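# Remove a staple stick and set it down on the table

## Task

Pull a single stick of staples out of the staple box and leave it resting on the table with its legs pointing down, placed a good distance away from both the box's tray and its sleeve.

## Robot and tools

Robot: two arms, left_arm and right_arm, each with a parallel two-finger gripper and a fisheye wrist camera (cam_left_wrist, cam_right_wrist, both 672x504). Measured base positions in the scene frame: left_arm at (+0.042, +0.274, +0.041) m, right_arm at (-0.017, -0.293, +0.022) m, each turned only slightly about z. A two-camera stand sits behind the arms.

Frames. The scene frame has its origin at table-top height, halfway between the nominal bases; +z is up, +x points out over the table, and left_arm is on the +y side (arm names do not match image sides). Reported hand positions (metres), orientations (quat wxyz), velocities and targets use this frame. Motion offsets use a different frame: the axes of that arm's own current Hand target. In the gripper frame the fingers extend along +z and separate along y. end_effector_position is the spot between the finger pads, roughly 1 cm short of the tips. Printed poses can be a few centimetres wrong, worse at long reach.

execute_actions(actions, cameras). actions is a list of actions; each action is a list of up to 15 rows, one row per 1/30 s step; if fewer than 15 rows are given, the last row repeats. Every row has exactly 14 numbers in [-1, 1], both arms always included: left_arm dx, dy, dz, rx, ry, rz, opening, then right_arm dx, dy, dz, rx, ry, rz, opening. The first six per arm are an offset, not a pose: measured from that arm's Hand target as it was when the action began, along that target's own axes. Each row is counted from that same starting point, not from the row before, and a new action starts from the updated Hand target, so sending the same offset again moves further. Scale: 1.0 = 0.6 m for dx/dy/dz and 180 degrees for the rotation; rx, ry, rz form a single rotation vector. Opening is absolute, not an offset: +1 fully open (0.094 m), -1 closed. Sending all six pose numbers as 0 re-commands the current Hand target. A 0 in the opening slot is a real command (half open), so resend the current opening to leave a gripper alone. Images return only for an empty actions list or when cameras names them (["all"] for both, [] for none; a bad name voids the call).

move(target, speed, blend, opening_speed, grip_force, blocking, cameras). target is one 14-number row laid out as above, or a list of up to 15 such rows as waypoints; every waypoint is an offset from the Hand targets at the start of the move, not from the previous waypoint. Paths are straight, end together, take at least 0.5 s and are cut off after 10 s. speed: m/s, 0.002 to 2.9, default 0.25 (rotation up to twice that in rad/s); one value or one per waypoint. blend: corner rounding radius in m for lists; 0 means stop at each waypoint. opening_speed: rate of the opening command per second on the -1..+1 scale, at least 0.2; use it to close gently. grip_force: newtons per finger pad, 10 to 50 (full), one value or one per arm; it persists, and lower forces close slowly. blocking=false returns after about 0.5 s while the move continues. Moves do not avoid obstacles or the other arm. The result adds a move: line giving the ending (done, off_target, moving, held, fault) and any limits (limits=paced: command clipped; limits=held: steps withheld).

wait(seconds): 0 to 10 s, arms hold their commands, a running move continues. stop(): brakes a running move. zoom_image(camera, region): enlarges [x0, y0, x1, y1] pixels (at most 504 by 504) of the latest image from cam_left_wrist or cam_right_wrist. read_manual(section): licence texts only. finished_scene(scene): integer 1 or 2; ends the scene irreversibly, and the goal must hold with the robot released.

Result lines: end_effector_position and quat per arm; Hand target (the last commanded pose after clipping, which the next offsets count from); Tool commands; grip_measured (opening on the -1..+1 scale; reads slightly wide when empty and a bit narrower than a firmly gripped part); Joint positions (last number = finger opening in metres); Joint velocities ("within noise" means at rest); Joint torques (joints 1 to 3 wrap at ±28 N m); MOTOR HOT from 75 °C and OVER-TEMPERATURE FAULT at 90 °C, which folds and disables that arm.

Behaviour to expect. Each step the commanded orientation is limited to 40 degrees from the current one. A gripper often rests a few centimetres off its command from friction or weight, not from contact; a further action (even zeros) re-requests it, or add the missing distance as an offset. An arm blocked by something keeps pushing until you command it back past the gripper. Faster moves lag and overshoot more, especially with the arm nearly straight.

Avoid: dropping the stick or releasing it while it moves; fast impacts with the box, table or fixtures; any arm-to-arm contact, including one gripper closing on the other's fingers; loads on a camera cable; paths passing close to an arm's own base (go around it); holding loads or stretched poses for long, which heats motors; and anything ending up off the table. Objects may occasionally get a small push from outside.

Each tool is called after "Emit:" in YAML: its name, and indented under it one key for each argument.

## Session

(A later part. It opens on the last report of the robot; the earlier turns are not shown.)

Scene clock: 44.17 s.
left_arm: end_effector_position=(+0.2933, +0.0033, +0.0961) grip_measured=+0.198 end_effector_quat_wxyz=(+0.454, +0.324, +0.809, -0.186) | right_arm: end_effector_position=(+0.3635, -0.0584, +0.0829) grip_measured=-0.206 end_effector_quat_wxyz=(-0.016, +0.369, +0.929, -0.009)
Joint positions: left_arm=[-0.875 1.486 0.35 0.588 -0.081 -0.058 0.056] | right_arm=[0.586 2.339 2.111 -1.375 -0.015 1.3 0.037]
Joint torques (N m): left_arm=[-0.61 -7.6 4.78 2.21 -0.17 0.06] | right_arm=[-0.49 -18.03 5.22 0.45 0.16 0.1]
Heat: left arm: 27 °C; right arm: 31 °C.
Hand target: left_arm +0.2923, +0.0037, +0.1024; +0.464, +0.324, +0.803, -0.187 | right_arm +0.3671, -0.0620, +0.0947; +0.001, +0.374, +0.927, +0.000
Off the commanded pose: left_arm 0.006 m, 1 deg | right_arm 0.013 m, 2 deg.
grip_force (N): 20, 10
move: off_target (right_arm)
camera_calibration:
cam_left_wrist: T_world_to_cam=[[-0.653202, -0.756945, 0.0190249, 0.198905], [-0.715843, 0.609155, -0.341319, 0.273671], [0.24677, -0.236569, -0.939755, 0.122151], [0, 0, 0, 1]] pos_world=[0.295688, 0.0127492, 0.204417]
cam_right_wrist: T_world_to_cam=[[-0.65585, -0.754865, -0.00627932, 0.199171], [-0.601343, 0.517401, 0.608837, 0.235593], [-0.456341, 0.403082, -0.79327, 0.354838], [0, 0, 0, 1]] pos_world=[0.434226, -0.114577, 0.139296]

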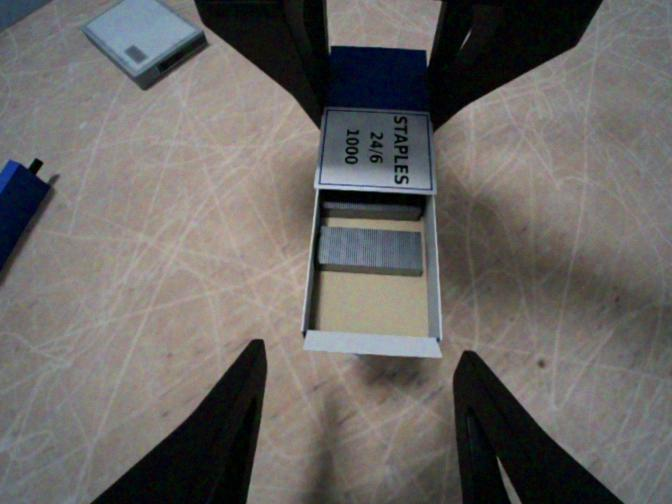

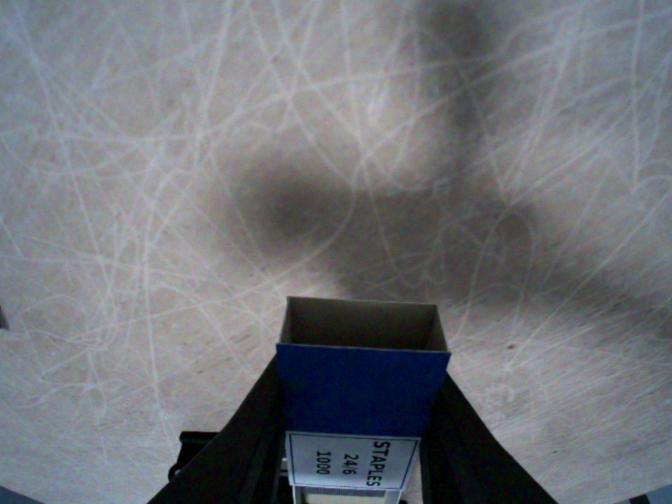

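Emit:
move:
  target: [0,0,-0.2,0,0,0,0.2,0,0,0,0,0,0,-0.24]
  speed: 0.15

Emit:
move:
  target: [0,0,0,0,0,0,0.2,-0.088,-0.012,0.088,0,0,0,-0.24]
  speed: 0.1
  cameras: ["all"]

Scene clock: 47.10 s.
left_arm: end_effector_position=(+0.2146, +0.0786, +0.1444) grip_measured=+0.198 end_effector_quat_wxyz=(+0.448, +0.332, +0.811, -0.180) | right_arm: end_effector_position=(+0.3635, -0.0584, +0.0829) grip_measured=-0.206 end_effector_quat_wxyz=(-0.016, +0.369, +0.929, -0.009)
Joint positions: left_arm=[-0.975 0.58 0.237 -0.23 -0.164 -0.098 0.056] | right_arm=[0.586 2.339 2.111 -1.375 -0.015 1.3 0.037]
Joint torques (N m): left_arm=[-0.57 -0.84 10.03 2.04 -0.19 -0.03] | right_arm=[-0.49 -18.02 5.2 0.44 0.17 0.09]
Heat: left arm: 27 °C; right arm: 30 °C.
Hand target: left_arm +0.2173, +0.0757, +0.1623; +0.464, +0.324, +0.803, -0.187 | right_arm +0.3671, -0.0620, +0.0947; +0.001, +0.374, +0.927, +0.000
Off the commanded pose: left_arm 0.018 m, 2 deg | right_arm 0.013 m, 2 deg.
grip_force (N): 20, 10
move: off_target (left_arm, right_arm)

Scene clock: 48.47 s.
left_arm: end_effector_position=(+0.2146, +0.0787, +0.1443) grip_measured=+0.198 end_effector_quat_wxyz=(+0.448, +0.332, +0.811, -0.179) | right_arm: end_effector_position=(+0.4011, -0.0997, +0.0562) grip_measured=-0.206 end_effector_quat_wxyz=(+0.004, +0.375, +0.927, +0.014)
Joint positions: left_arm=[-0.975 0.58 0.237 -0.231 -0.165 -0.098 0.056] | right_arm=[0.468 2.339 2.005 -1.211 -0.012 1.195 0.037]
Joint torques (N m): left_arm=[-0.58 -0.85 10.04 2.01 -0.21 -0.05] | right_arm=[-0.21 -12.83 5.38 0.59 0.14 -0.01]
Heat: left arm: 28 °C; right arm: 30 °C.
Hand target: left_arm +0.2173, +0.0758, +0.1623; +0.464, +0.324, +0.803, -0.187 | right_arm +0.4000, -0.1038, +0.0419; +0.000, +0.374, +0.927, +0.000
Off the commanded pose: left_arm 0.018 m, 2 deg | right_arm 0.015 m, 2 deg.
grip_force (N): 20, 10
move: off_target (left_arm, right_arm)
camera_calibration:
cam_left_wrist: T_world_to_cam=[[-0.659184, -0.751973, 0.00364342, 0.20677], [-0.712206, 0.622754, -0.323945, 0.183434], [0.241329, -0.216134, -0.946069, 0.205258], [0, 0, 0, 1]] pos_world=[0.217407, 0.0856144, 0.252857]
cam_right_wrist: T_world_to_cam=[[-0.664341, -0.744912, -0.0612999, 0.199921], [-0.626401, 0.510147, 0.589382, 0.30623], [-0.407766, 0.429949, -0.805525, 0.351292], [0, 0, 0, 1]] pos_world=[0.467883, -0.158336, 0.114743]

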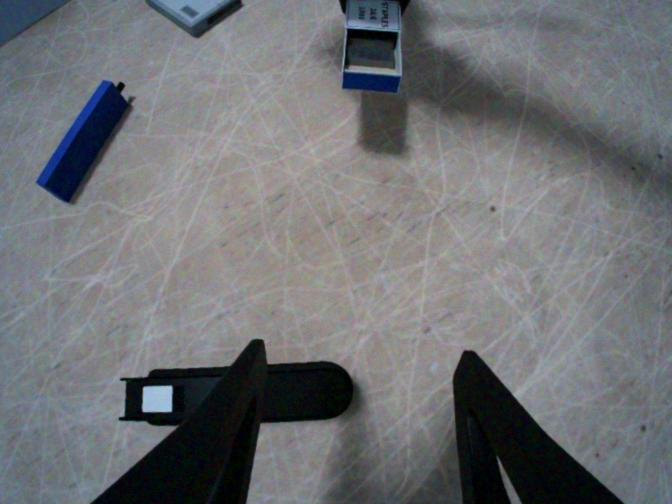

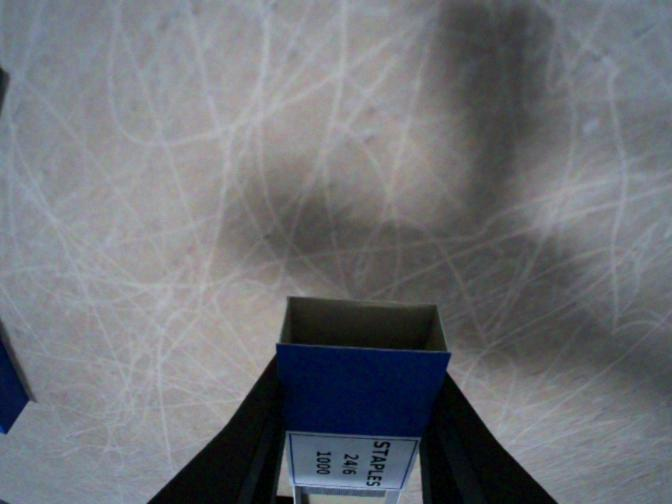

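Emit:
move:
  target: [0,0,0,0,0,0,0.2,0,0,0.058,0,0,0,-0.24]
  speed: 0.06

Emit:
move:
  target: [0,0,0,0,0,0,0.2,0,0,0.012,0,0,0,-0.24]
  speed: 0.02
  cameras: ["all"]

Scene clock: 49.77 s.
left_arm: end_effector_position=(+0.2146, +0.0788, +0.1442) grip_measured=+0.198 end_effector_quat_wxyz=(+0.447, +0.332, +0.811, -0.179) | right_arm: end_effector_position=(+0.4023, -0.0991, +0.0258) grip_measured=-0.206 end_effector_quat_wxyz=(+0.007, +0.375, +0.927, +0.017)
Joint positions: left_arm=[-0.975 0.58 0.237 -0.231 -0.165 -0.098 0.056] | right_arm=[0.468 2.357 1.914 -1.094 -0.012 1.195 0.037]
Joint torques (N m): left_arm=[-0.55 -0.85 10.04 2.01 -0.2 -0.04] | right_arm=[-0.23 -11.99 5.57 0.58 0.14 -0.05]
Heat: left arm: 28 °C; right arm: 30 °C.
Hand target: left_arm +0.2173, +0.0758, +0.1622; +0.464, +0.324, +0.803, -0.187 | right_arm +0.4002, -0.1037, +0.0073; +0.001, +0.374, +0.927, +0.000
Off the commanded pose: left_arm 0.019 m, 2 deg | right_arm 0.019 m, 2 deg.
grip_force (N): 20, 10
move: off_target (left_arm, right_arm)

Scene clock: 50.67 s.
left_arm: end_effector_position=(+0.2146, +0.0788, +0.1442) grip_measured=+0.198 end_effector_quat_wxyz=(+0.447, +0.332, +0.811, -0.179) | right_arm: end_effector_position=(+0.4041, -0.0983, +0.0228) grip_measured=-0.206 end_effector_quat_wxyz=(+0.011, +0.375, +0.927, +0.020)
Joint positions: left_arm=[-0.975 0.58 0.237 -0.231 -0.165 -0.098 0.056] | right_arm=[0.468 2.357 1.902 -1.071 -0.012 1.195 0.037]
Joint torques (N m): left_arm=[-0.59 -0.87 10.02 2.01 -0.2 -0.04] | right_arm=[-0.23 -11.43 5.3 0.58 0.14 -0.05]
Heat: left arm: 29 °C; right arm: 30 °C.
Hand target: left_arm +0.2173, +0.0758, +0.1622; +0.464, +0.324, +0.803, -0.187 | right_arm +0.4001, -0.1038, +0.0000; +0.001, +0.374, +0.927, +0.000
Off the commanded pose: left_arm 0.019 m, 2 deg | right_arm 0.024 m, 3 deg.
grip_force (N): 20, 10
move: off_target (left_arm, right_arm)
camera_calibration:
cam_left_wrist: T_world_to_cam=[[-0.659166, -0.751989, 0.00355216, 0.20679], [-0.712289, 0.622837, -0.323603, 0.183327], [0.241134, -0.215838, -0.946186, 0.205211], [0, 0, 0, 1]] pos_world=[0.217407, 0.0856138, 0.252758]
cam_right_wrist: T_world_to_cam=[[-0.662862, -0.74463, -0.0783603, 0.200672], [-0.636601, 0.505396, 0.582506, 0.33098], [-0.394148, 0.436005, -0.80904, 0.320132], [0, 0, 0, 1]] pos_world=[0.469899, -0.157429, 0.0819269]

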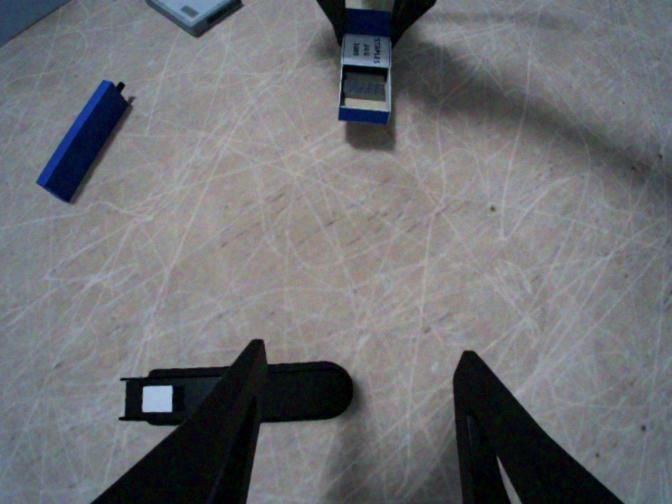

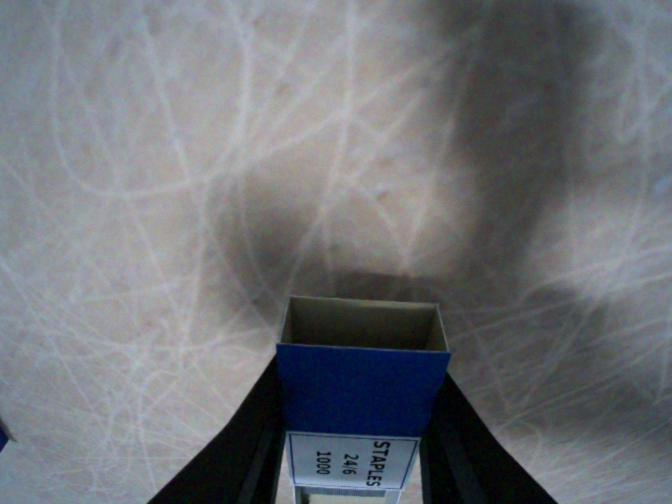

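Emit:
move:
  target: [0,0,0,0,0,0,0.2,0,0,0.012,0,0,0,-0.24]
  speed: 0.02
  cameras: ["cam_left_wrist"]

Emit:
zoom_image:
  camera: "cam_left_wrist"
  region: [300, 0, 440, 140]

Scene clock: 51.80 s.
left_arm: end_effector_position=(+0.2146, +0.0788, +0.1442) grip_measured=+0.198 end_effector_quat_wxyz=(+0.447, +0.332, +0.811, -0.179) | right_arm: end_effector_position=(+0.4039, -0.0984, +0.0133) grip_measured=-0.206 end_effector_quat_wxyz=(+0.009, +0.375, +0.927, +0.018)
Joint positions: left_arm=[-0.975 0.58 0.237 -0.231 -0.165 -0.098 0.056] | right_arm=[0.468 2.371 1.888 -1.048 -0.012 1.195 0.037]
Joint torques (N m): left_arm=[-0.58 -0.88 10.06 2.01 -0.21 -0.04] | right_arm=[-0.23 -11.85 5.34 0.59 0.14 -0.04]
Heat: left arm: 29 °C; right arm: 30 °C.
Hand target: left_arm +0.2173, +0.0758, +0.1622; +0.464, +0.324, +0.803, -0.187 | right_arm +0.4002, -0.1038, -0.0071; +0.001, +0.374, +0.927, +0.000
Off the commanded pose: left_arm 0.019 m, 2 deg | right_arm 0.022 m, 2 deg.
grip_force (N): 20, 10
move: off_target (left_arm, right_arm)
camera_calibration:
cam_left_wrist: T_world_to_cam=[[-0.659166, -0.751989, 0.00355216, 0.20679], [-0.712289, 0.622837, -0.323603, 0.183327], [0.241134, -0.215838, -0.946186, 0.205211], [0, 0, 0, 1]] pos_world=[0.217407, 0.0856138, 0.252758]
Images, in order (width x height): cam_left_wrist 672x504.

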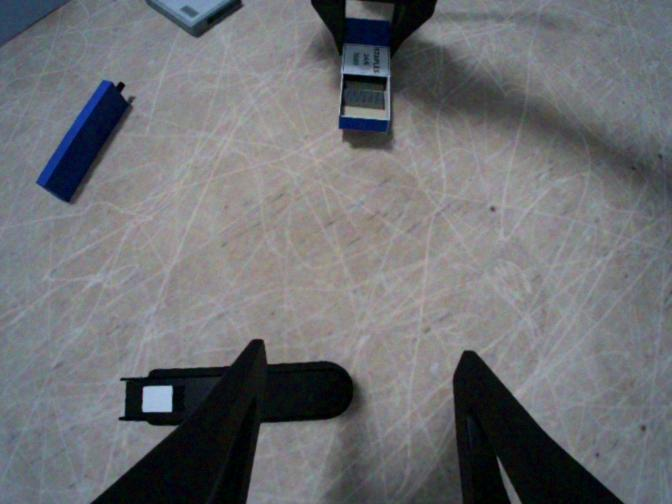

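Scaled by 3.600 from the camera's 672x504 image, which has a finer 960x720 frame.

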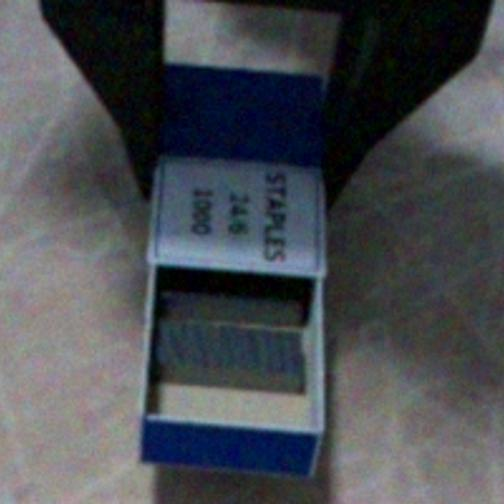

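Emit:
move:
  target: [0,0,0,0,0,0,0.2,0,0,0.006,0,0,0,-0.24]
  speed: 0.02

Emit:
move:
  target: [0,0,0,0,0,0,0.2,0,0,0.004,0,0,0,-0.24]
  speed: 0.02
  cameras: ["all"]

Scene clock: 52.63 s.
left_arm: end_effector_position=(+0.2146, +0.0788, +0.1442) grip_measured=+0.198 end_effector_quat_wxyz=(+0.447, +0.332, +0.811, -0.179) | right_arm: end_effector_position=(+0.4045, -0.0981, +0.0118) grip_measured=-0.206 end_effector_quat_wxyz=(+0.011, +0.375, +0.927, +0.020)
Joint positions: left_arm=[-0.975 0.58 0.237 -0.231 -0.165 -0.098 0.056] | right_arm=[0.468 2.371 1.882 -1.038 -0.012 1.195 0.037]
Joint torques (N m): left_arm=[-0.58 -0.88 10.03 2.02 -0.2 -0.03] | right_arm=[-0.23 -11.51 5.29 0.52 0.15 -0.04]
Heat: left arm: 29 °C; right arm: 30 °C.
Hand target: left_arm +0.2173, +0.0758, +0.1622; +0.464, +0.324, +0.803, -0.187 | right_arm +0.4002, -0.1038, -0.0108; +0.001, +0.374, +0.927, +0.000
Off the commanded pose: left_arm 0.019 m, 2 deg | right_arm 0.024 m, 3 deg.
grip_force (N): 20, 10
move: off_target (left_arm, right_arm)

Scene clock: 53.43 s.
left_arm: end_effector_position=(+0.2146, +0.0788, +0.1442) grip_measured=+0.198 end_effector_quat_wxyz=(+0.447, +0.332, +0.811, -0.179) | right_arm: end_effector_position=(+0.4058, -0.0976, +0.0100) grip_measured=-0.206 end_effector_quat_wxyz=(+0.012, +0.375, +0.927, +0.021)
Joint positions: left_arm=[-0.975 0.58 0.237 -0.231 -0.165 -0.098 0.056] | right_arm=[0.468 2.376 1.882 -1.03 -0.012 1.195 0.037]
Joint torques (N m): left_arm=[-0.57 -0.88 10.06 2.01 -0.2 -0.04] | right_arm=[-0.23 -11.64 4.97 0.56 0.13 -0.05]
Heat: left arm: 30 °C; right arm: 30 °C.
Hand target: left_arm +0.2173, +0.0758, +0.1622; +0.464, +0.324, +0.803, -0.187 | right_arm +0.4002, -0.1038, -0.0133; +0.001, +0.374, +0.927, +0.000
Off the commanded pose: left_arm 0.019 m, 2 deg | right_arm 0.025 m, 3 deg.
grip_force (N): 20, 10
move: off_target (left_arm, right_arm)
camera_calibration:
cam_left_wrist: T_world_to_cam=[[-0.659166, -0.751989, 0.00355216, 0.20679], [-0.712289, 0.622837, -0.323603, 0.183327], [0.241134, -0.215838, -0.946186, 0.205211], [0, 0, 0, 1]] pos_world=[0.217407, 0.0856138, 0.252758]
cam_right_wrist: T_world_to_cam=[[-0.66268, -0.744551, -0.0806158, 0.201352], [-0.638091, 0.504995, 0.581223, 0.339715], [-0.392039, 0.436605, -0.809741, 0.30941], [0, 0, 0, 1]] pos_world=[0.471502, -0.156728, 0.0693242]

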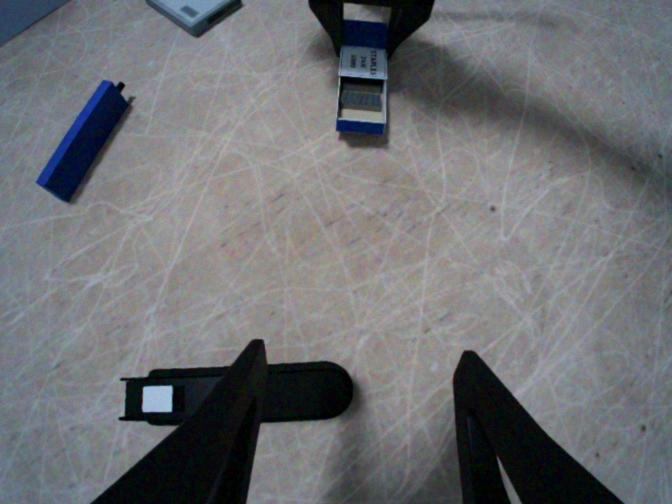

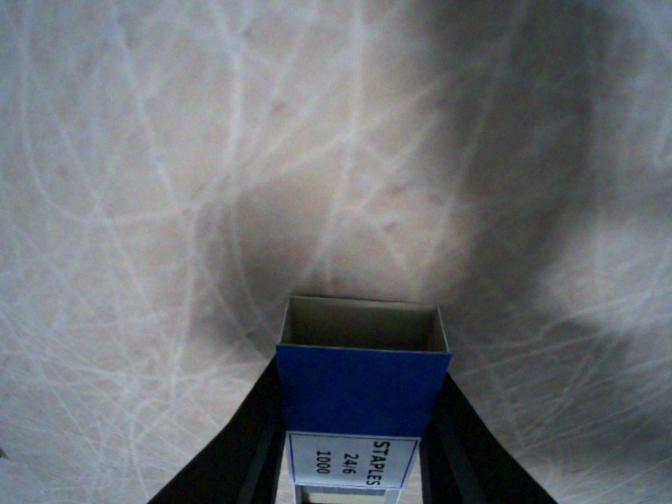

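Emit:
move:
  target: [0,0,0,0,0,0,0.2,0,0,-0.002,0,0,0,0.2]
  opening_speed: 0.3

Emit:
move:
  target:
    - [0,0,0,0,0,0,0.2,0,0,-0.2,0,0,0,0.2]
    - [0,0,0,0,0,0,0.2,0.146,0.0025,-0.215,0,0,-0.5,-0.57]
  blend: [0.03,0]
  grip_force: [20,20]
  cameras: ["all"]

Scene clock: 55.33 s.
left_arm: end_effector_position=(+0.2146, +0.0788, +0.1442) grip_measured=+0.198 end_effector_quat_wxyz=(+0.447, +0.332, +0.811, -0.179) | right_arm: end_effector_position=(+0.4051, -0.0980, +0.0091) grip_measured=+0.197 end_effector_quat_wxyz=(+0.011, +0.374, +0.927, +0.020)
Joint positions: left_arm=[-0.975 0.58 0.237 -0.231 -0.165 -0.098 0.056] | right_arm=[0.468 2.376 1.878 -1.029 -0.012 1.194 0.056]
Joint torques (N m): left_arm=[-0.57 -0.85 10.04 2.01 -0.2 -0.04] | right_arm=[-0.24 -11.7 5.42 0.54 0.14 -0.04]
Heat: left arm: 30 °C; right arm: 30 °C.
Hand target: left_arm +0.2173, +0.0758, +0.1622; +0.464, +0.324, +0.803, -0.187 | right_arm +0.4001, -0.1039, -0.0121; +0.001, +0.374, +0.927, +0.000
Off the commanded pose: left_arm 0.019 m, 2 deg | right_arm 0.023 m, 3 deg.
grip_force (N): 20, 10
move: off_target (left_arm, right_arm)

Scene clock: 63.33 s.
left_arm: end_effector_position=(+0.2146, +0.0788, +0.1442) grip_measured=+0.198 end_effector_quat_wxyz=(+0.447, +0.332, +0.811, -0.179) | right_arm: end_effector_position=(+0.3376, -0.0439, +0.1011) grip_measured=-0.567 end_effector_quat_wxyz=(-0.022, -0.386, +0.922, -0.003)
Joint positions: left_arm=[-0.975 0.58 0.237 -0.231 -0.165 -0.098 0.056] | right_arm=[0.651 2.286 2.092 -1.422 -0.003 -0.185 0.02]
Joint torques (N m): left_arm=[-0.57 -0.85 10.04 2.01 -0.2 -0.04] | right_arm=[0.46 -18.51 5.22 0.44 0.06 -0.06]
Heat: left arm: 32 °C; right arm: 33 °C.
Hand target: left_arm +0.2173, +0.0758, +0.1622; +0.464, +0.324, +0.803, -0.187 | right_arm +0.3380, -0.0419, +0.1169; +0.000, -0.391, +0.920, +0.000
Off the commanded pose: left_arm 0.019 m, 2 deg | right_arm 0.016 m, 3 deg.
grip_force (N): 20, 20
move: off_target (left_arm, right_arm); target 2's new opening was sent with right_arm's hand 0.016 m and 3 deg from that target
camera_calibration:
cam_left_wrist: T_world_to_cam=[[-0.659166, -0.751989, 0.00355216, 0.20679], [-0.712289, 0.622837, -0.323603, 0.183327], [0.241134, -0.215838, -0.946186, 0.205211], [0, 0, 0, 1]] pos_world=[0.217407, 0.0856138, 0.252758]
cam_right_wrist: T_world_to_cam=[[0.73875, -0.672435, -0.0456028, -0.269999], [-0.504757, -0.596835, 0.623705, 0.118464], [-0.446619, -0.437744, -0.780328, 0.310003], [0, 0, 0, 1]] pos_world=[0.397711, 0.0248487, 0.155705]

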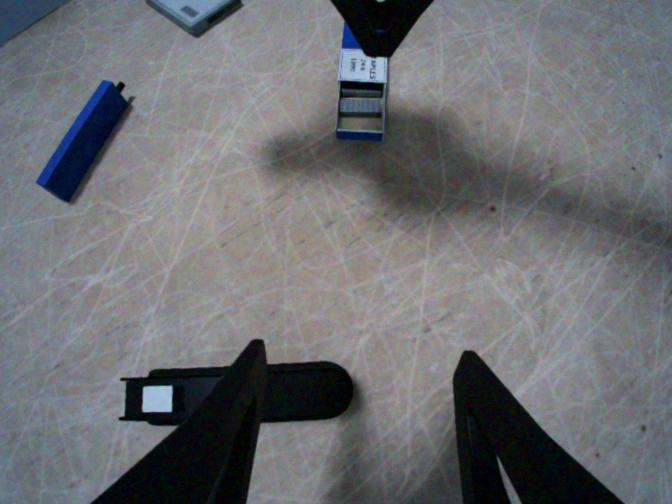

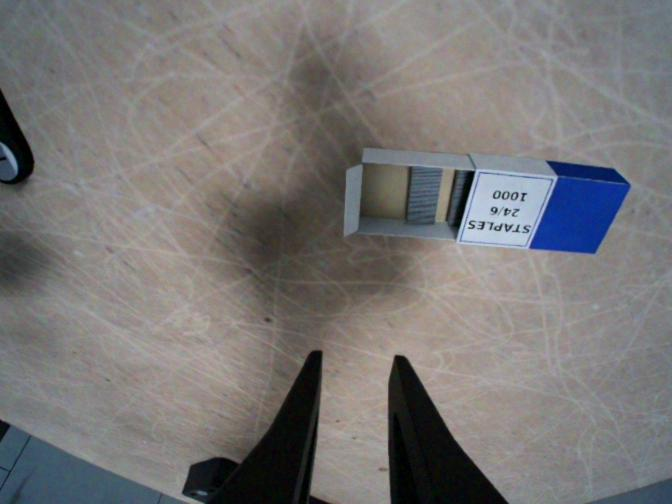

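Emit:
zoom_image:
  camera: "cam_right_wrist"
  region: [340, 140, 490, 250]

Scaled by 3.360 from the camera's 672x504 image, which has a finer 960x720 frame.

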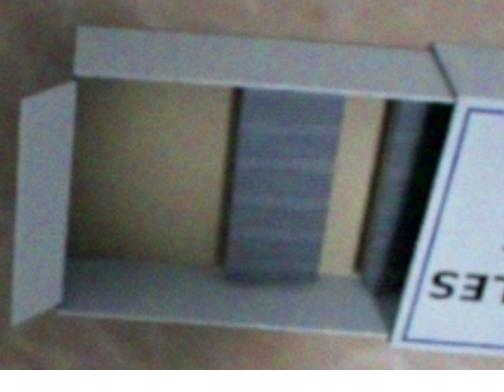

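Emit:
move:
  target: [0,0,0,0,0,0,0.2,-0.006,-0.054,0.075,0,0,-0.004,-0.57]
  speed: 0.12
  cameras: ["cam_right_wrist"]

Scene clock: 68.70 s.
left_arm: end_effector_position=(+0.2146, +0.0788, +0.1442) grip_measured=+0.198 end_effector_quat_wxyz=(+0.447, +0.332, +0.811, -0.179) | right_arm: end_effector_position=(+0.3630, -0.0620, +0.0780) grip_measured=-0.567 end_effector_quat_wxyz=(+0.000, -0.394, +0.919, +0.000)
Joint positions: left_arm=[-0.975 0.58 0.237 -0.231 -0.165 -0.098 0.056] | right_arm=[0.586 2.286 2 -1.285 0 -0.267 0.02]
Joint torques (N m): left_arm=[-0.59 -0.85 10.04 2.01 -0.2 -0.04] | right_arm=[-0.03 -13.89 5.31 0.53 0.03 -0.02]
Heat: left arm: 32 °C; right arm: 34 °C.
Hand target: left_arm +0.2173, +0.0758, +0.1622; +0.464, +0.324, +0.803, -0.187 | right_arm +0.3638, -0.0618, +0.0719; +0.000, -0.397, +0.918, -0.001
Off the commanded pose: left_arm 0.019 m, 2 deg | right_arm 0.006 m, 0 deg.
grip_force (N): 20, 20
move: off_target (left_arm)
camera_calibration:
cam_right_wrist: T_world_to_cam=[[0.751795, -0.658605, -0.0323216, -0.306973], [-0.51811, -0.62032, 0.588867, 0.140962], [-0.407881, -0.425961, -0.807583, 0.284284], [0, 0, 0, 1]] pos_world=[0.419768, 0.00636129, 0.136653]
Images, in order (width x height): cam_right_wrist 672x504.

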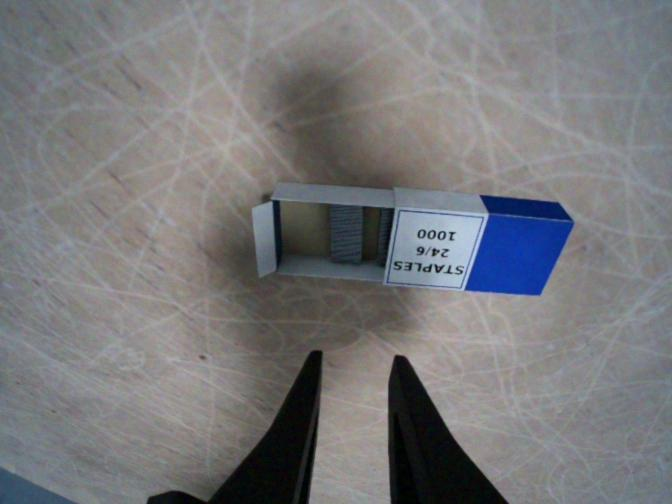

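Emit:
move:
  target: [0,0,0,0,0,0,0.2,-0.001,0.0093,0.06,0,0,-0.002,-0.57]
  speed: 0.08
  cameras: ["cam_right_wrist"]

Scene clock: 70.07 s.
left_arm: end_effector_position=(+0.2146, +0.0788, +0.1442) grip_measured=+0.198 end_effector_quat_wxyz=(+0.447, +0.332, +0.811, -0.179) | right_arm: end_effector_position=(+0.3619, -0.0595, +0.0483) grip_measured=-0.567 end_effector_quat_wxyz=(+0.007, -0.397, +0.918, +0.001)
Joint positions: left_arm=[-0.975 0.58 0.237 -0.231 -0.165 -0.098 0.056] | right_arm=[0.592 2.286 1.882 -1.152 0 -0.267 0.02]
Joint torques (N m): left_arm=[-0.58 -0.85 10.04 2.02 -0.2 -0.03] | right_arm=[0.58 -12.52 5.5 0.63 0.03 0.01]
Heat: left arm: 33 °C; right arm: 35 °C.
Hand target: left_arm +0.2173, +0.0758, +0.1622; +0.464, +0.324, +0.803, -0.187 | right_arm +0.3602, -0.0576, +0.0358; +0.000, -0.400, +0.917, -0.001
Off the commanded pose: left_arm 0.019 m, 2 deg | right_arm 0.013 m, 1 deg.
grip_force (N): 20, 20
move: off_target (left_arm, right_arm)
camera_calibration:
cam_right_wrist: T_world_to_cam=[[0.756378, -0.653526, -0.0282216, -0.306936], [-0.520913, -0.627867, 0.578302, 0.160562], [-0.395655, -0.422714, -0.815334, 0.257015], [0, 0, 0, 1]] pos_world=[0.417488, 0.00886479, 0.108038]
Images, in order (width x height): cam_right_wrist 672x504.

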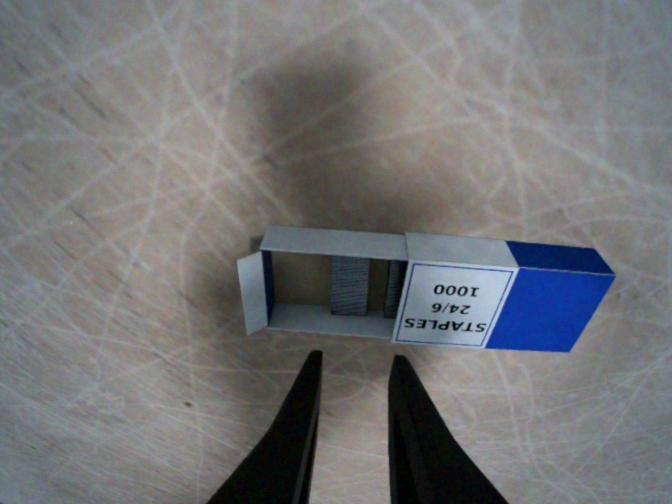

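Emit:
move:
  target: [0,0,0,0,0,0,0.2,0,0.005,0.022,0,0,0,-0.57]
  speed: 0.05
  cameras: ["cam_right_wrist"]

Scene clock: 71.23 s.
left_arm: end_effector_position=(+0.2146, +0.0788, +0.1442) grip_measured=+0.198 end_effector_quat_wxyz=(+0.447, +0.332, +0.811, -0.179) | right_arm: end_effector_position=(+0.3611, -0.0568, +0.0392) grip_measured=-0.567 end_effector_quat_wxyz=(+0.012, -0.399, +0.917, +0.002)
Joint positions: left_arm=[-0.975 0.58 0.237 -0.231 -0.165 -0.098 0.056] | right_arm=[0.598 2.286 1.845 -1.105 0 -0.265 0.02]
Joint torques (N m): left_arm=[-0.57 -0.85 10.04 2.01 -0.19 -0.04] | right_arm=[0.62 -11.79 5.37 0.59 0.02 0.06]
Heat: left arm: 33 °C; right arm: 35 °C.
Hand target: left_arm +0.2173, +0.0758, +0.1622; +0.464, +0.324, +0.803, -0.187 | right_arm +0.3581, -0.0555, +0.0226; +0.000, -0.400, +0.917, +0.000
Off the commanded pose: left_arm 0.019 m, 2 deg | right_arm 0.017 m, 1 deg.
grip_force (N): 20, 20
move: off_target (left_arm, right_arm)
camera_calibration:
cam_right_wrist: T_world_to_cam=[[0.759335, -0.650208, -0.0252802, -0.305831], [-0.523077, -0.633053, 0.570644, 0.167899], [-0.387041, -0.420087, -0.820808, 0.247645], [0, 0, 0, 1]] pos_world=[0.415901, 0.0114677, 0.0997271]
Images, in order (width x height): cam_right_wrist 672x504.

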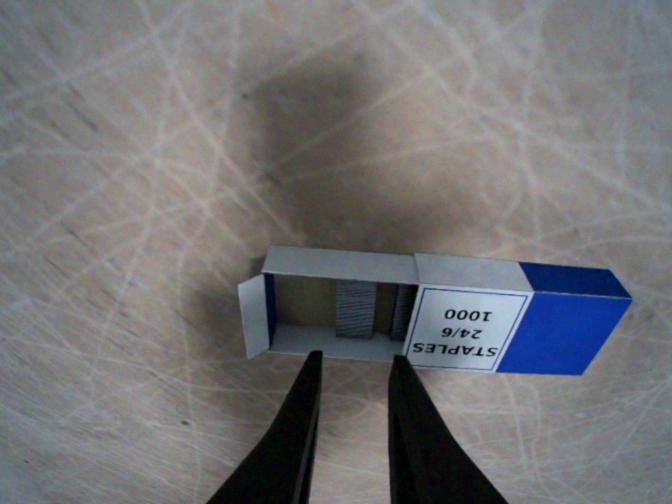

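Emit:
move:
  target: [0,0,0,0,0,0,0.2,0.002,0.003,0.018,0,0,0,-0.57]
  speed: 0.04
  cameras: ["cam_right_wrist"]

Scene clock: 72.33 s.
left_arm: end_effector_position=(+0.2146, +0.0788, +0.1442) grip_measured=+0.198 end_effector_quat_wxyz=(+0.447, +0.332, +0.811, -0.179) | right_arm: end_effector_position=(+0.3599, -0.0561, +0.0305) grip_measured=-0.567 end_effector_quat_wxyz=(+0.015, -0.399, +0.917, +0.002)
Joint positions: left_arm=[-0.975 0.58 0.237 -0.231 -0.165 -0.098 0.056] | right_arm=[0.601 2.286 1.809 -1.065 0 -0.262 0.02]
Joint torques (N m): left_arm=[-0.59 -0.87 10.04 2.01 -0.2 -0.04] | right_arm=[0.65 -11.37 5.34 0.6 0.03 0.07]
Heat: left arm: 33 °C; right arm: 35 °C.
Hand target: left_arm +0.2173, +0.0758, +0.1622; +0.464, +0.324, +0.803, -0.187 | right_arm +0.3560, -0.0553, +0.0119; +0.000, -0.400, +0.917, -0.001
Off the commanded pose: left_arm 0.019 m, 2 deg | right_arm 0.019 m, 2 deg.
grip_force (N): 20, 20
move: off_target (left_arm, right_arm)
camera_calibration:
cam_right_wrist: T_world_to_cam=[[0.759214, -0.650406, -0.0238052, -0.304735], [-0.525698, -0.634385, 0.566743, 0.173685], [-0.383715, -0.417765, -0.823551, 0.239343], [0, 0, 0, 1]] pos_world=[0.414504, 0.0119705, 0.0914217]
Images, in order (width x height): cam_right_wrist 672x504.

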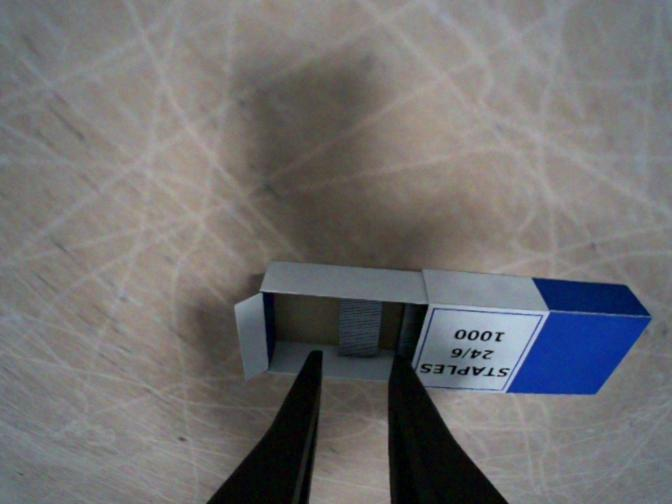

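Emit:
move:
  target: [0,0,0,0,0,0,0.2,0.0025,0.001,0.015,0,0,0,-0.57]
  speed: 0.03
  cameras: ["cam_right_wrist"]

Scene clock: 73.40 s.
left_arm: end_effector_position=(+0.2146, +0.0788, +0.1442) grip_measured=+0.198 end_effector_quat_wxyz=(+0.447, +0.332, +0.811, -0.179) | right_arm: end_effector_position=(+0.3593, -0.0565, +0.0233) grip_measured=-0.567 end_effector_quat_wxyz=(+0.017, -0.399, +0.917, +0.002)
Joint positions: left_arm=[-0.975 0.58 0.237 -0.231 -0.165 -0.098 0.056] | right_arm=[0.601 2.286 1.78 -1.031 0 -0.262 0.02]
Joint torques (N m): left_arm=[-0.58 -0.87 10.06 2.01 -0.21 -0.04] | right_arm=[0.69 -10.99 5.29 0.67 0.02 0.07]
Heat: left arm: 33 °C; right arm: 35 °C.
Hand target: left_arm +0.2173, +0.0758, +0.1622; +0.464, +0.324, +0.803, -0.187 | right_arm +0.3546, -0.0559, +0.0029; +0.000, -0.400, +0.917, +0.000
Off the commanded pose: left_arm 0.019 m, 2 deg | right_arm 0.021 m, 2 deg.
grip_force (N): 20, 20
move: off_target (left_arm, right_arm)
camera_calibration:
cam_right_wrist: T_world_to_cam=[[0.759016, -0.650684, -0.0224722, -0.304707], [-0.528158, -0.63554, 0.56315, 0.178023], [-0.380715, -0.415571, -0.826049, 0.232211], [0, 0, 0, 1]] pos_world=[0.413708, 0.0113731, 0.0847168]
Images, in order (width x height): cam_right_wrist 672x504.

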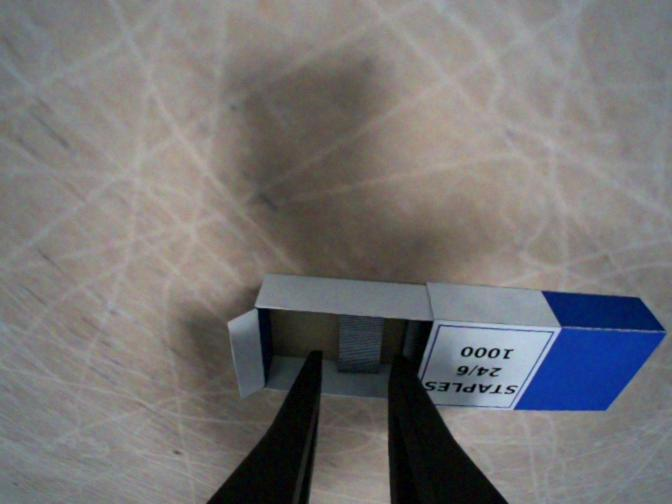

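Emit:
move:
  target: [0,0,0,0,0,0,0.2,0.004,0.001,0.015,0,0,0,-0.57]
  speed: 0.03
  cameras: ["cam_right_wrist"]

Scene clock: 74.47 s.
left_arm: end_effector_position=(+0.2146, +0.0788, +0.1442) grip_measured=+0.198 end_effector_quat_wxyz=(+0.447, +0.332, +0.811, -0.179) | right_arm: end_effector_position=(+0.3572, -0.0578, +0.0125) grip_measured=-0.567 end_effector_quat_wxyz=(+0.015, -0.399, +0.917, +0.002)
Joint positions: left_arm=[-0.975 0.58 0.237 -0.231 -0.165 -0.098 0.056] | right_arm=[0.601 2.293 1.747 -0.996 0 -0.262 0.02]
Joint torques (N m): left_arm=[-0.57 -0.87 10.04 2.01 -0.2 -0.03] | right_arm=[0.68 -11.34 5.24 0.65 0.03 0.07]
Heat: left arm: 33 °C; right arm: 35 °C.
Hand target: left_arm +0.2173, +0.0758, +0.1622; +0.464, +0.324, +0.803, -0.187 | right_arm +0.3525, -0.0573, -0.0061; +0.000, -0.400, +0.917, +0.000
Off the commanded pose: left_arm 0.019 m, 2 deg | right_arm 0.019 m, 2 deg.
grip_force (N): 20, 20
move: off_target (left_arm, right_arm)
camera_calibration:
cam_right_wrist: T_world_to_cam=[[0.758948, -0.650718, -0.0237399, -0.304174], [-0.526142, -0.634316, 0.566408, 0.181476], [-0.38363, -0.417384, -0.823783, 0.222791], [0, 0, 0, 1]] pos_world=[0.411804, 0.010171, 0.0735212]
Images, in order (width x height): cam_right_wrist 672x504.

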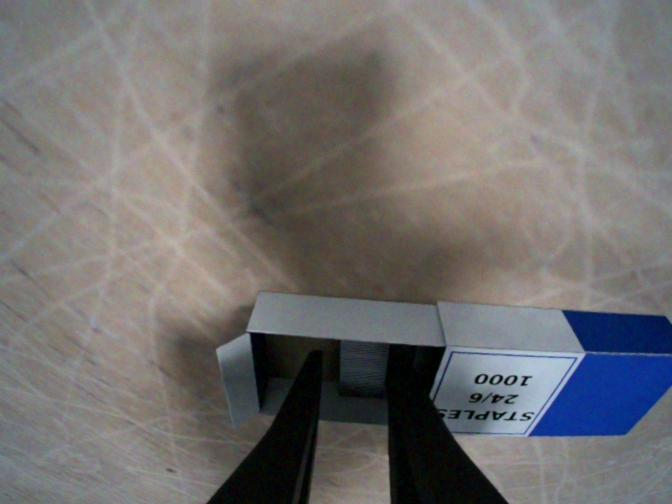

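Emit:
move:
  target: [0,0,0,0,0,0,0.2,0.005,0,0,0,0,0,-0.57]
  speed: 0.03

Emit:
move:
  target: [0,0,0,0,0,0,0.2,0,0,0,0,0,0,-0.86]
  opening_speed: 0.2
  cameras: ["cam_right_wrist"]

Scene clock: 75.30 s.
left_arm: end_effector_position=(+0.2146, +0.0788, +0.1442) grip_measured=+0.198 end_effector_quat_wxyz=(+0.447, +0.332, +0.811, -0.179) | right_arm: end_effector_position=(+0.3544, -0.0596, +0.0088) grip_measured=-0.567 end_effector_quat_wxyz=(+0.011, -0.399, +0.917, +0.001)
Joint positions: left_arm=[-0.975 0.58 0.237 -0.231 -0.165 -0.098 0.056] | right_arm=[0.601 2.293 1.732 -0.989 0 -0.262 0.02]
Joint torques (N m): left_arm=[-0.55 -0.87 10.03 2.02 -0.21 -0.04] | right_arm=[0.51 -12.15 4.98 0.63 0.03 0.04]
Heat: left arm: 33 °C; right arm: 34 °C.
Hand target: left_arm +0.2173, +0.0758, +0.1622; +0.464, +0.324, +0.803, -0.187 | right_arm +0.3505, -0.0595, -0.0061; +0.001, -0.400, +0.917, +0.000
Off the commanded pose: left_arm 0.019 m, 2 deg | right_arm 0.015 m, 1 deg.
grip_force (N): 20, 20
move: off_target (left_arm, right_arm)

Scene clock: 76.97 s.
left_arm: end_effector_position=(+0.2146, +0.0788, +0.1442) grip_measured=+0.198 end_effector_quat_wxyz=(+0.447, +0.332, +0.811, -0.179) | right_arm: end_effector_position=(+0.3551, -0.0593, +0.0088) grip_measured=-0.721 end_effector_quat_wxyz=(+0.012, -0.399, +0.917, +0.001)
Joint positions: left_arm=[-0.975 0.58 0.237 -0.231 -0.165 -0.098 0.056] | right_arm=[0.601 2.293 1.732 -0.986 0.001 -0.262 0.013]
Joint torques (N m): left_arm=[-0.57 -0.85 10.04 2.01 -0.2 -0.04] | right_arm=[0.51 -12.08 5 0.6 0.02 0.05]
Heat: left arm: 33 °C; right arm: 34 °C.
Hand target: left_arm +0.2173, +0.0758, +0.1622; +0.464, +0.324, +0.803, -0.187 | right_arm +0.3505, -0.0595, -0.0061; +0.001, -0.400, +0.917, +0.000
Off the commanded pose: left_arm 0.019 m, 2 deg | right_arm 0.016 m, 1 deg.
grip_force (N): 20, 20
move: off_target (left_arm, right_arm)
camera_calibration:
cam_right_wrist: T_world_to_cam=[[0.758867, -0.65078, -0.0246062, -0.303594], [-0.523756, -0.632329, 0.570823, 0.180837], [-0.38704, -0.420291, -0.820704, 0.219353], [0, 0, 0, 1]] pos_world=[0.41, 0.0089675, 0.0693276]
Images, in order (width x height): cam_right_wrist 672x504.

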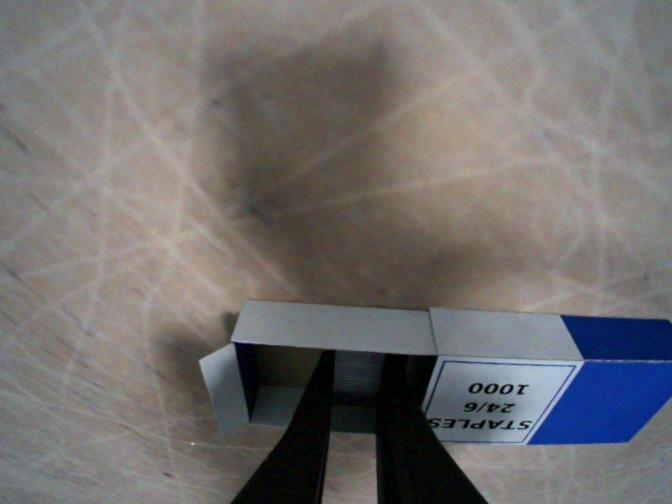

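Emit:
move:
  target: [0,0,0,0,0,0,0.2,0,0,-0.1,0,0,0,-0.86]
  speed: 0.06
  cameras: ["all"]

Scene clock: 78.73 s.
left_arm: end_effector_position=(+0.2146, +0.0788, +0.1442) grip_measured=+0.198 end_effector_quat_wxyz=(+0.447, +0.332, +0.811, -0.179) | right_arm: end_effector_position=(+0.3453, -0.0654, +0.0313) grip_measured=-0.721 end_effector_quat_wxyz=(-0.023, -0.399, +0.917, -0.004)
Joint positions: left_arm=[-0.975 0.58 0.237 -0.231 -0.165 -0.098 0.056] | right_arm=[0.601 2.293 1.824 -1.149 0.001 -0.262 0.013]
Joint torques (N m): left_arm=[-0.55 -0.87 10.06 2.01 -0.2 -0.04] | right_arm=[0.53 -17.89 8.13 0.19 0.02 0.04]
Heat: left arm: 34 °C; right arm: 34 °C.
Hand target: left_arm +0.2173, +0.0758, +0.1622; +0.464, +0.324, +0.803, -0.187 | right_arm +0.3503, -0.0595, +0.0538; +0.000, -0.400, +0.917, +0.000
Off the commanded pose: left_arm 0.019 m, 2 deg | right_arm 0.024 m, 3 deg.
grip_force (N): 20, 20
move: off_target (left_arm, right_arm)
camera_calibration:
cam_left_wrist: T_world_to_cam=[[-0.659166, -0.751989, 0.00355216, 0.20679], [-0.712289, 0.622837, -0.323603, 0.183327], [0.241134, -0.215838, -0.946186, 0.205211], [0, 0, 0, 1]] pos_world=[0.217407, 0.0856138, 0.252758]
cam_right_wrist: T_world_to_cam=[[0.756723, -0.652135, -0.0457197, -0.298307], [-0.487635, -0.609653, 0.624928, 0.146215], [-0.435411, -0.450603, -0.779342, 0.244846], [0, 0, 0, 1]] pos_world=[0.403644, 0.00493217, 0.0858069]

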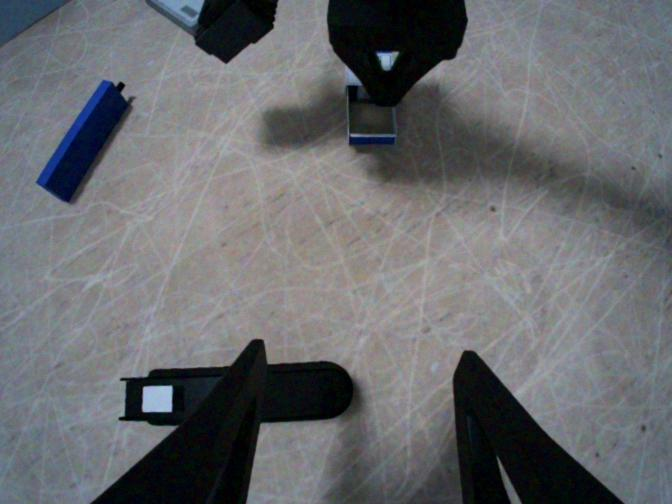

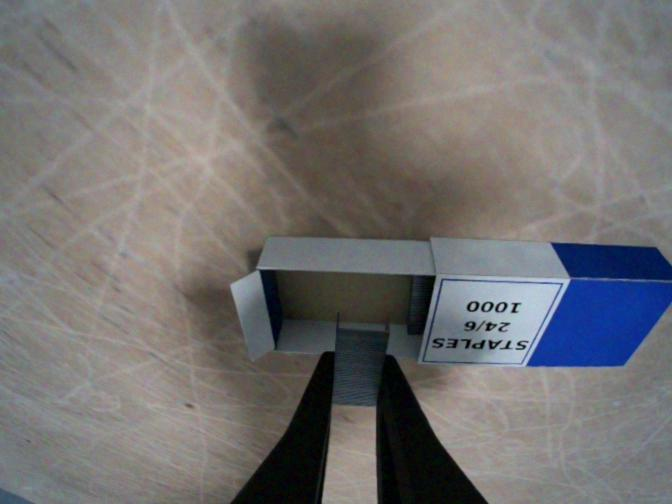

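Emit:
move:
  target:
    - [0,0,0,0,0,0,0.2,0,0,-0.06,0,0,0,-0.86]
    - [0,0,0,0,0,0,0.2,0.262,-0.061,-0.04,0,0,0,-0.86]
  speed: 0.15
  blend: [0.02,0]
  cameras: ["cam_right_wrist"]

Scene clock: 81.00 s.
left_arm: end_effector_position=(+0.2146, +0.0788, +0.1442) grip_measured=+0.198 end_effector_quat_wxyz=(+0.447, +0.332, +0.811, -0.179) | right_arm: end_effector_position=(+0.2680, -0.2003, +0.0726) grip_measured=-0.721 end_effector_quat_wxyz=(-0.018, -0.398, +0.917, -0.001)
Joint positions: left_arm=[-0.975 0.58 0.237 -0.231 -0.165 -0.098 0.056] | right_arm=[0.357 1.757 1.207 -1.056 0.005 -0.504 0.013]
Joint torques (N m): left_arm=[-0.57 -0.85 10.03 2.01 -0.2 -0.04] | right_arm=[-0.28 -11.78 5.05 0.49 -0.02 -0.02]
Heat: left arm: 34 °C; right arm: 34 °C.
Hand target: left_arm +0.2173, +0.0758, +0.1622; +0.464, +0.324, +0.803, -0.187 | right_arm +0.2702, -0.1996, +0.0778; +0.000, -0.400, +0.917, +0.000
Off the commanded pose: left_arm 0.019 m, 2 deg | right_arm 0.006 m, 2 deg.
grip_force (N): 20, 20
move: off_target (left_arm); blend cut to 0.0182 m at target 1
camera_calibration:
cam_right_wrist: T_world_to_cam=[[0.756031, -0.652854, -0.0468854, -0.325662], [-0.49279, -0.614887, 0.615688, 0.00153035], [-0.430784, -0.442375, -0.786594, 0.183579], [0, 0, 0, 1]] pos_world=[0.326048, -0.130458, 0.128191]
Images, in order (width x height): cam_right_wrist 672x504.

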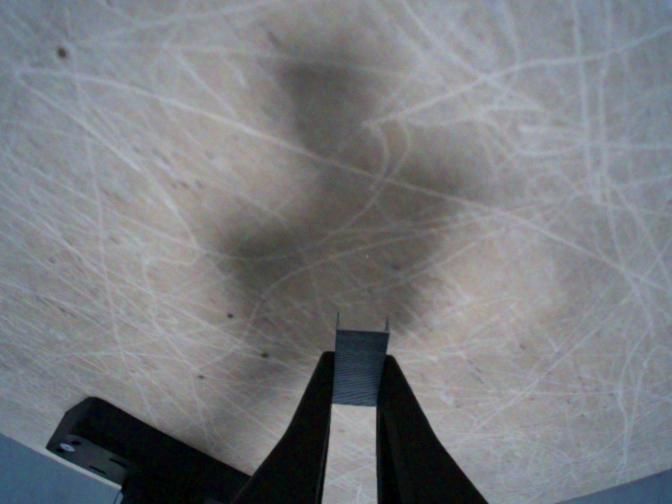

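Emit:
move:
  target: [0,0,0,0,0,0,0.2,0,0,0.088,0,0,0,-0.86]
  speed: 0.1

Emit:
move:
  target: [0,0,0,0,0,0,0.2,0,0,0.015,0,0,0,-0.86]
  speed: 0.03
  cameras: ["cam_right_wrist"]

Scene clock: 82.40 s.
left_arm: end_effector_position=(+0.2146, +0.0788, +0.1442) grip_measured=+0.198 end_effector_quat_wxyz=(+0.447, +0.332, +0.811, -0.179) | right_arm: end_effector_position=(+0.2712, -0.1992, +0.0332) grip_measured=-0.721 end_effector_quat_wxyz=(+0.006, -0.399, +0.917, -0.003)
Joint positions: left_arm=[-0.975 0.58 0.237 -0.231 -0.165 -0.098 0.056] | right_arm=[0.357 1.784 1.072 -0.846 0.005 -0.505 0.013]
Joint torques (N m): left_arm=[-0.58 -0.87 10.04 2.01 -0.2 -0.04] | right_arm=[-0.32 -7.32 5.11 0.63 -0.02 -0.06]
Heat: left arm: 34 °C; right arm: 34 °C.
Hand target: left_arm +0.2173, +0.0758, +0.1622; +0.464, +0.324, +0.803, -0.187 | right_arm +0.2703, -0.1996, +0.0251; +0.000, -0.400, +0.917, +0.000
Off the commanded pose: left_arm 0.019 m, 2 deg | right_arm 0.008 m, 1 deg.
grip_force (N): 20, 20
move: off_target (left_arm)

Scene clock: 83.37 s.
left_arm: end_effector_position=(+0.2146, +0.0788, +0.1442) grip_measured=+0.198 end_effector_quat_wxyz=(+0.447, +0.332, +0.811, -0.179) | right_arm: end_effector_position=(+0.2724, -0.1988, +0.0255) grip_measured=-0.721 end_effector_quat_wxyz=(+0.008, -0.399, +0.917, -0.003)
Joint positions: left_arm=[-0.975 0.58 0.237 -0.231 -0.165 -0.098 0.056] | right_arm=[0.357 1.799 1.055 -0.81 0.005 -0.505 0.013]
Joint torques (N m): left_arm=[-0.59 -0.85 10.07 2.01 -0.21 -0.04] | right_arm=[-0.31 -7.2 4.86 0.55 -0.02 -0.07]
Heat: left arm: 34 °C; right arm: 34 °C.
Hand target: left_arm +0.2173, +0.0758, +0.1622; +0.464, +0.324, +0.803, -0.187 | right_arm +0.2703, -0.1996, +0.0161; +0.000, -0.400, +0.917, +0.000
Off the commanded pose: left_arm 0.019 m, 2 deg | right_arm 0.010 m, 1 deg.
grip_force (N): 20, 20
move: off_target (left_arm)
camera_calibration:
cam_right_wrist: T_world_to_cam=[[0.758142, -0.651793, -0.0196365, -0.33139], [-0.522271, -0.624967, 0.580215, 0.0405393], [-0.390453, -0.42963, -0.814226, 0.141328], [0, 0, 0, 1]] pos_world=[0.327595, -0.129943, 0.0850442]
Images, in order (width x height): cam_right_wrist 672x504.

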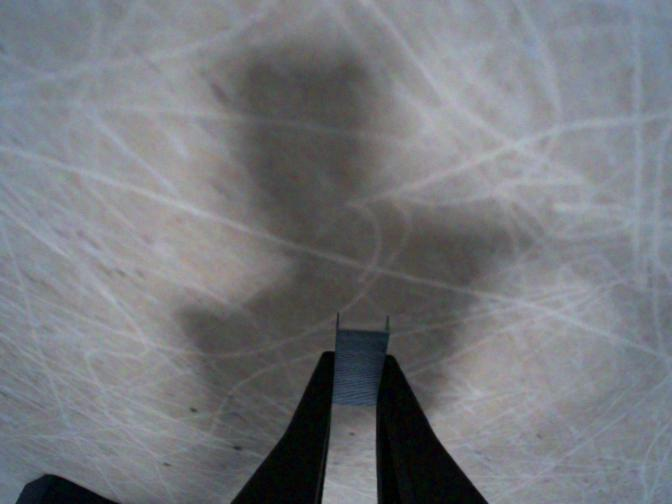

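Emit:
move:
  target: [0,0,0,0,0,0,0.2,0,0,0.016,0,0,0,-0.86]
  speed: 0.03

Emit:
move:
  target: [0,0,0,0,0,0,0.2,0,0,0.006,0,0,0,-0.86]
  speed: 0.02
  cameras: ["cam_right_wrist"]

Scene clock: 84.40 s.
left_arm: end_effector_position=(+0.2146, +0.0788, +0.1442) grip_measured=+0.198 end_effector_quat_wxyz=(+0.447, +0.332, +0.811, -0.179) | right_arm: end_effector_position=(+0.2729, -0.1987, +0.0160) grip_measured=-0.721 end_effector_quat_wxyz=(+0.009, -0.399, +0.917, -0.003)
Joint positions: left_arm=[-0.975 0.58 0.237 -0.231 -0.165 -0.098 0.056] | right_arm=[0.357 1.819 1.037 -0.772 0.005 -0.505 0.013]
Joint torques (N m): left_arm=[-0.58 -0.87 10.03 2.01 -0.2 -0.04] | right_arm=[-0.31 -7.24 4.74 0.61 -0.02 -0.06]
Heat: left arm: 34 °C; right arm: 34 °C.
Hand target: left_arm +0.2173, +0.0758, +0.1622; +0.464, +0.324, +0.803, -0.187 | right_arm +0.2704, -0.1996, +0.0065; +0.000, -0.400, +0.917, +0.000
Off the commanded pose: left_arm 0.019 m, 2 deg | right_arm 0.010 m, 1 deg.
grip_force (N): 20, 20
move: off_target (left_arm)

Scene clock: 85.27 s.
left_arm: end_effector_position=(+0.2146, +0.0788, +0.1442) grip_measured=+0.198 end_effector_quat_wxyz=(+0.447, +0.332, +0.811, -0.179) | right_arm: end_effector_position=(+0.2729, -0.1987, +0.0124) grip_measured=-0.721 end_effector_quat_wxyz=(+0.008, -0.399, +0.917, -0.003)
Joint positions: left_arm=[-0.975 0.58 0.237 -0.231 -0.165 -0.098 0.056] | right_arm=[0.357 1.826 1.03 -0.758 0.005 -0.505 0.013]
Joint torques (N m): left_arm=[-0.59 -0.87 10.04 2.01 -0.21 -0.04] | right_arm=[-0.31 -7.25 4.7 0.57 -0.02 -0.06]
Heat: left arm: 34 °C; right arm: 33 °C.
Hand target: left_arm +0.2173, +0.0758, +0.1622; +0.464, +0.324, +0.803, -0.187 | right_arm +0.2703, -0.1996, +0.0029; +0.000, -0.400, +0.917, +0.000
Off the commanded pose: left_arm 0.019 m, 2 deg | right_arm 0.010 m, 1 deg.
grip_force (N): 20, 20
move: off_target (left_arm)
camera_calibration:
cam_right_wrist: T_world_to_cam=[[0.758463, -0.651426, -0.0194346, -0.331893], [-0.522182, -0.625285, 0.579953, 0.0484232], [-0.389949, -0.429724, -0.814418, 0.13074], [0, 0, 0, 1]] pos_world=[0.327996, -0.129744, 0.0719439]
Images, in order (width x height): cam_right_wrist 672x504.

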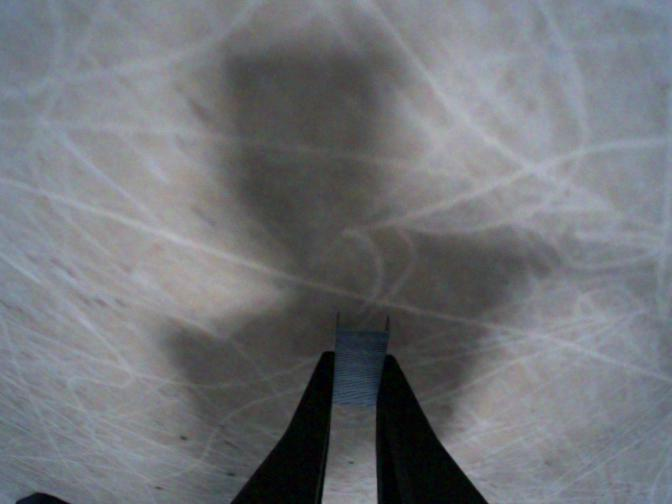

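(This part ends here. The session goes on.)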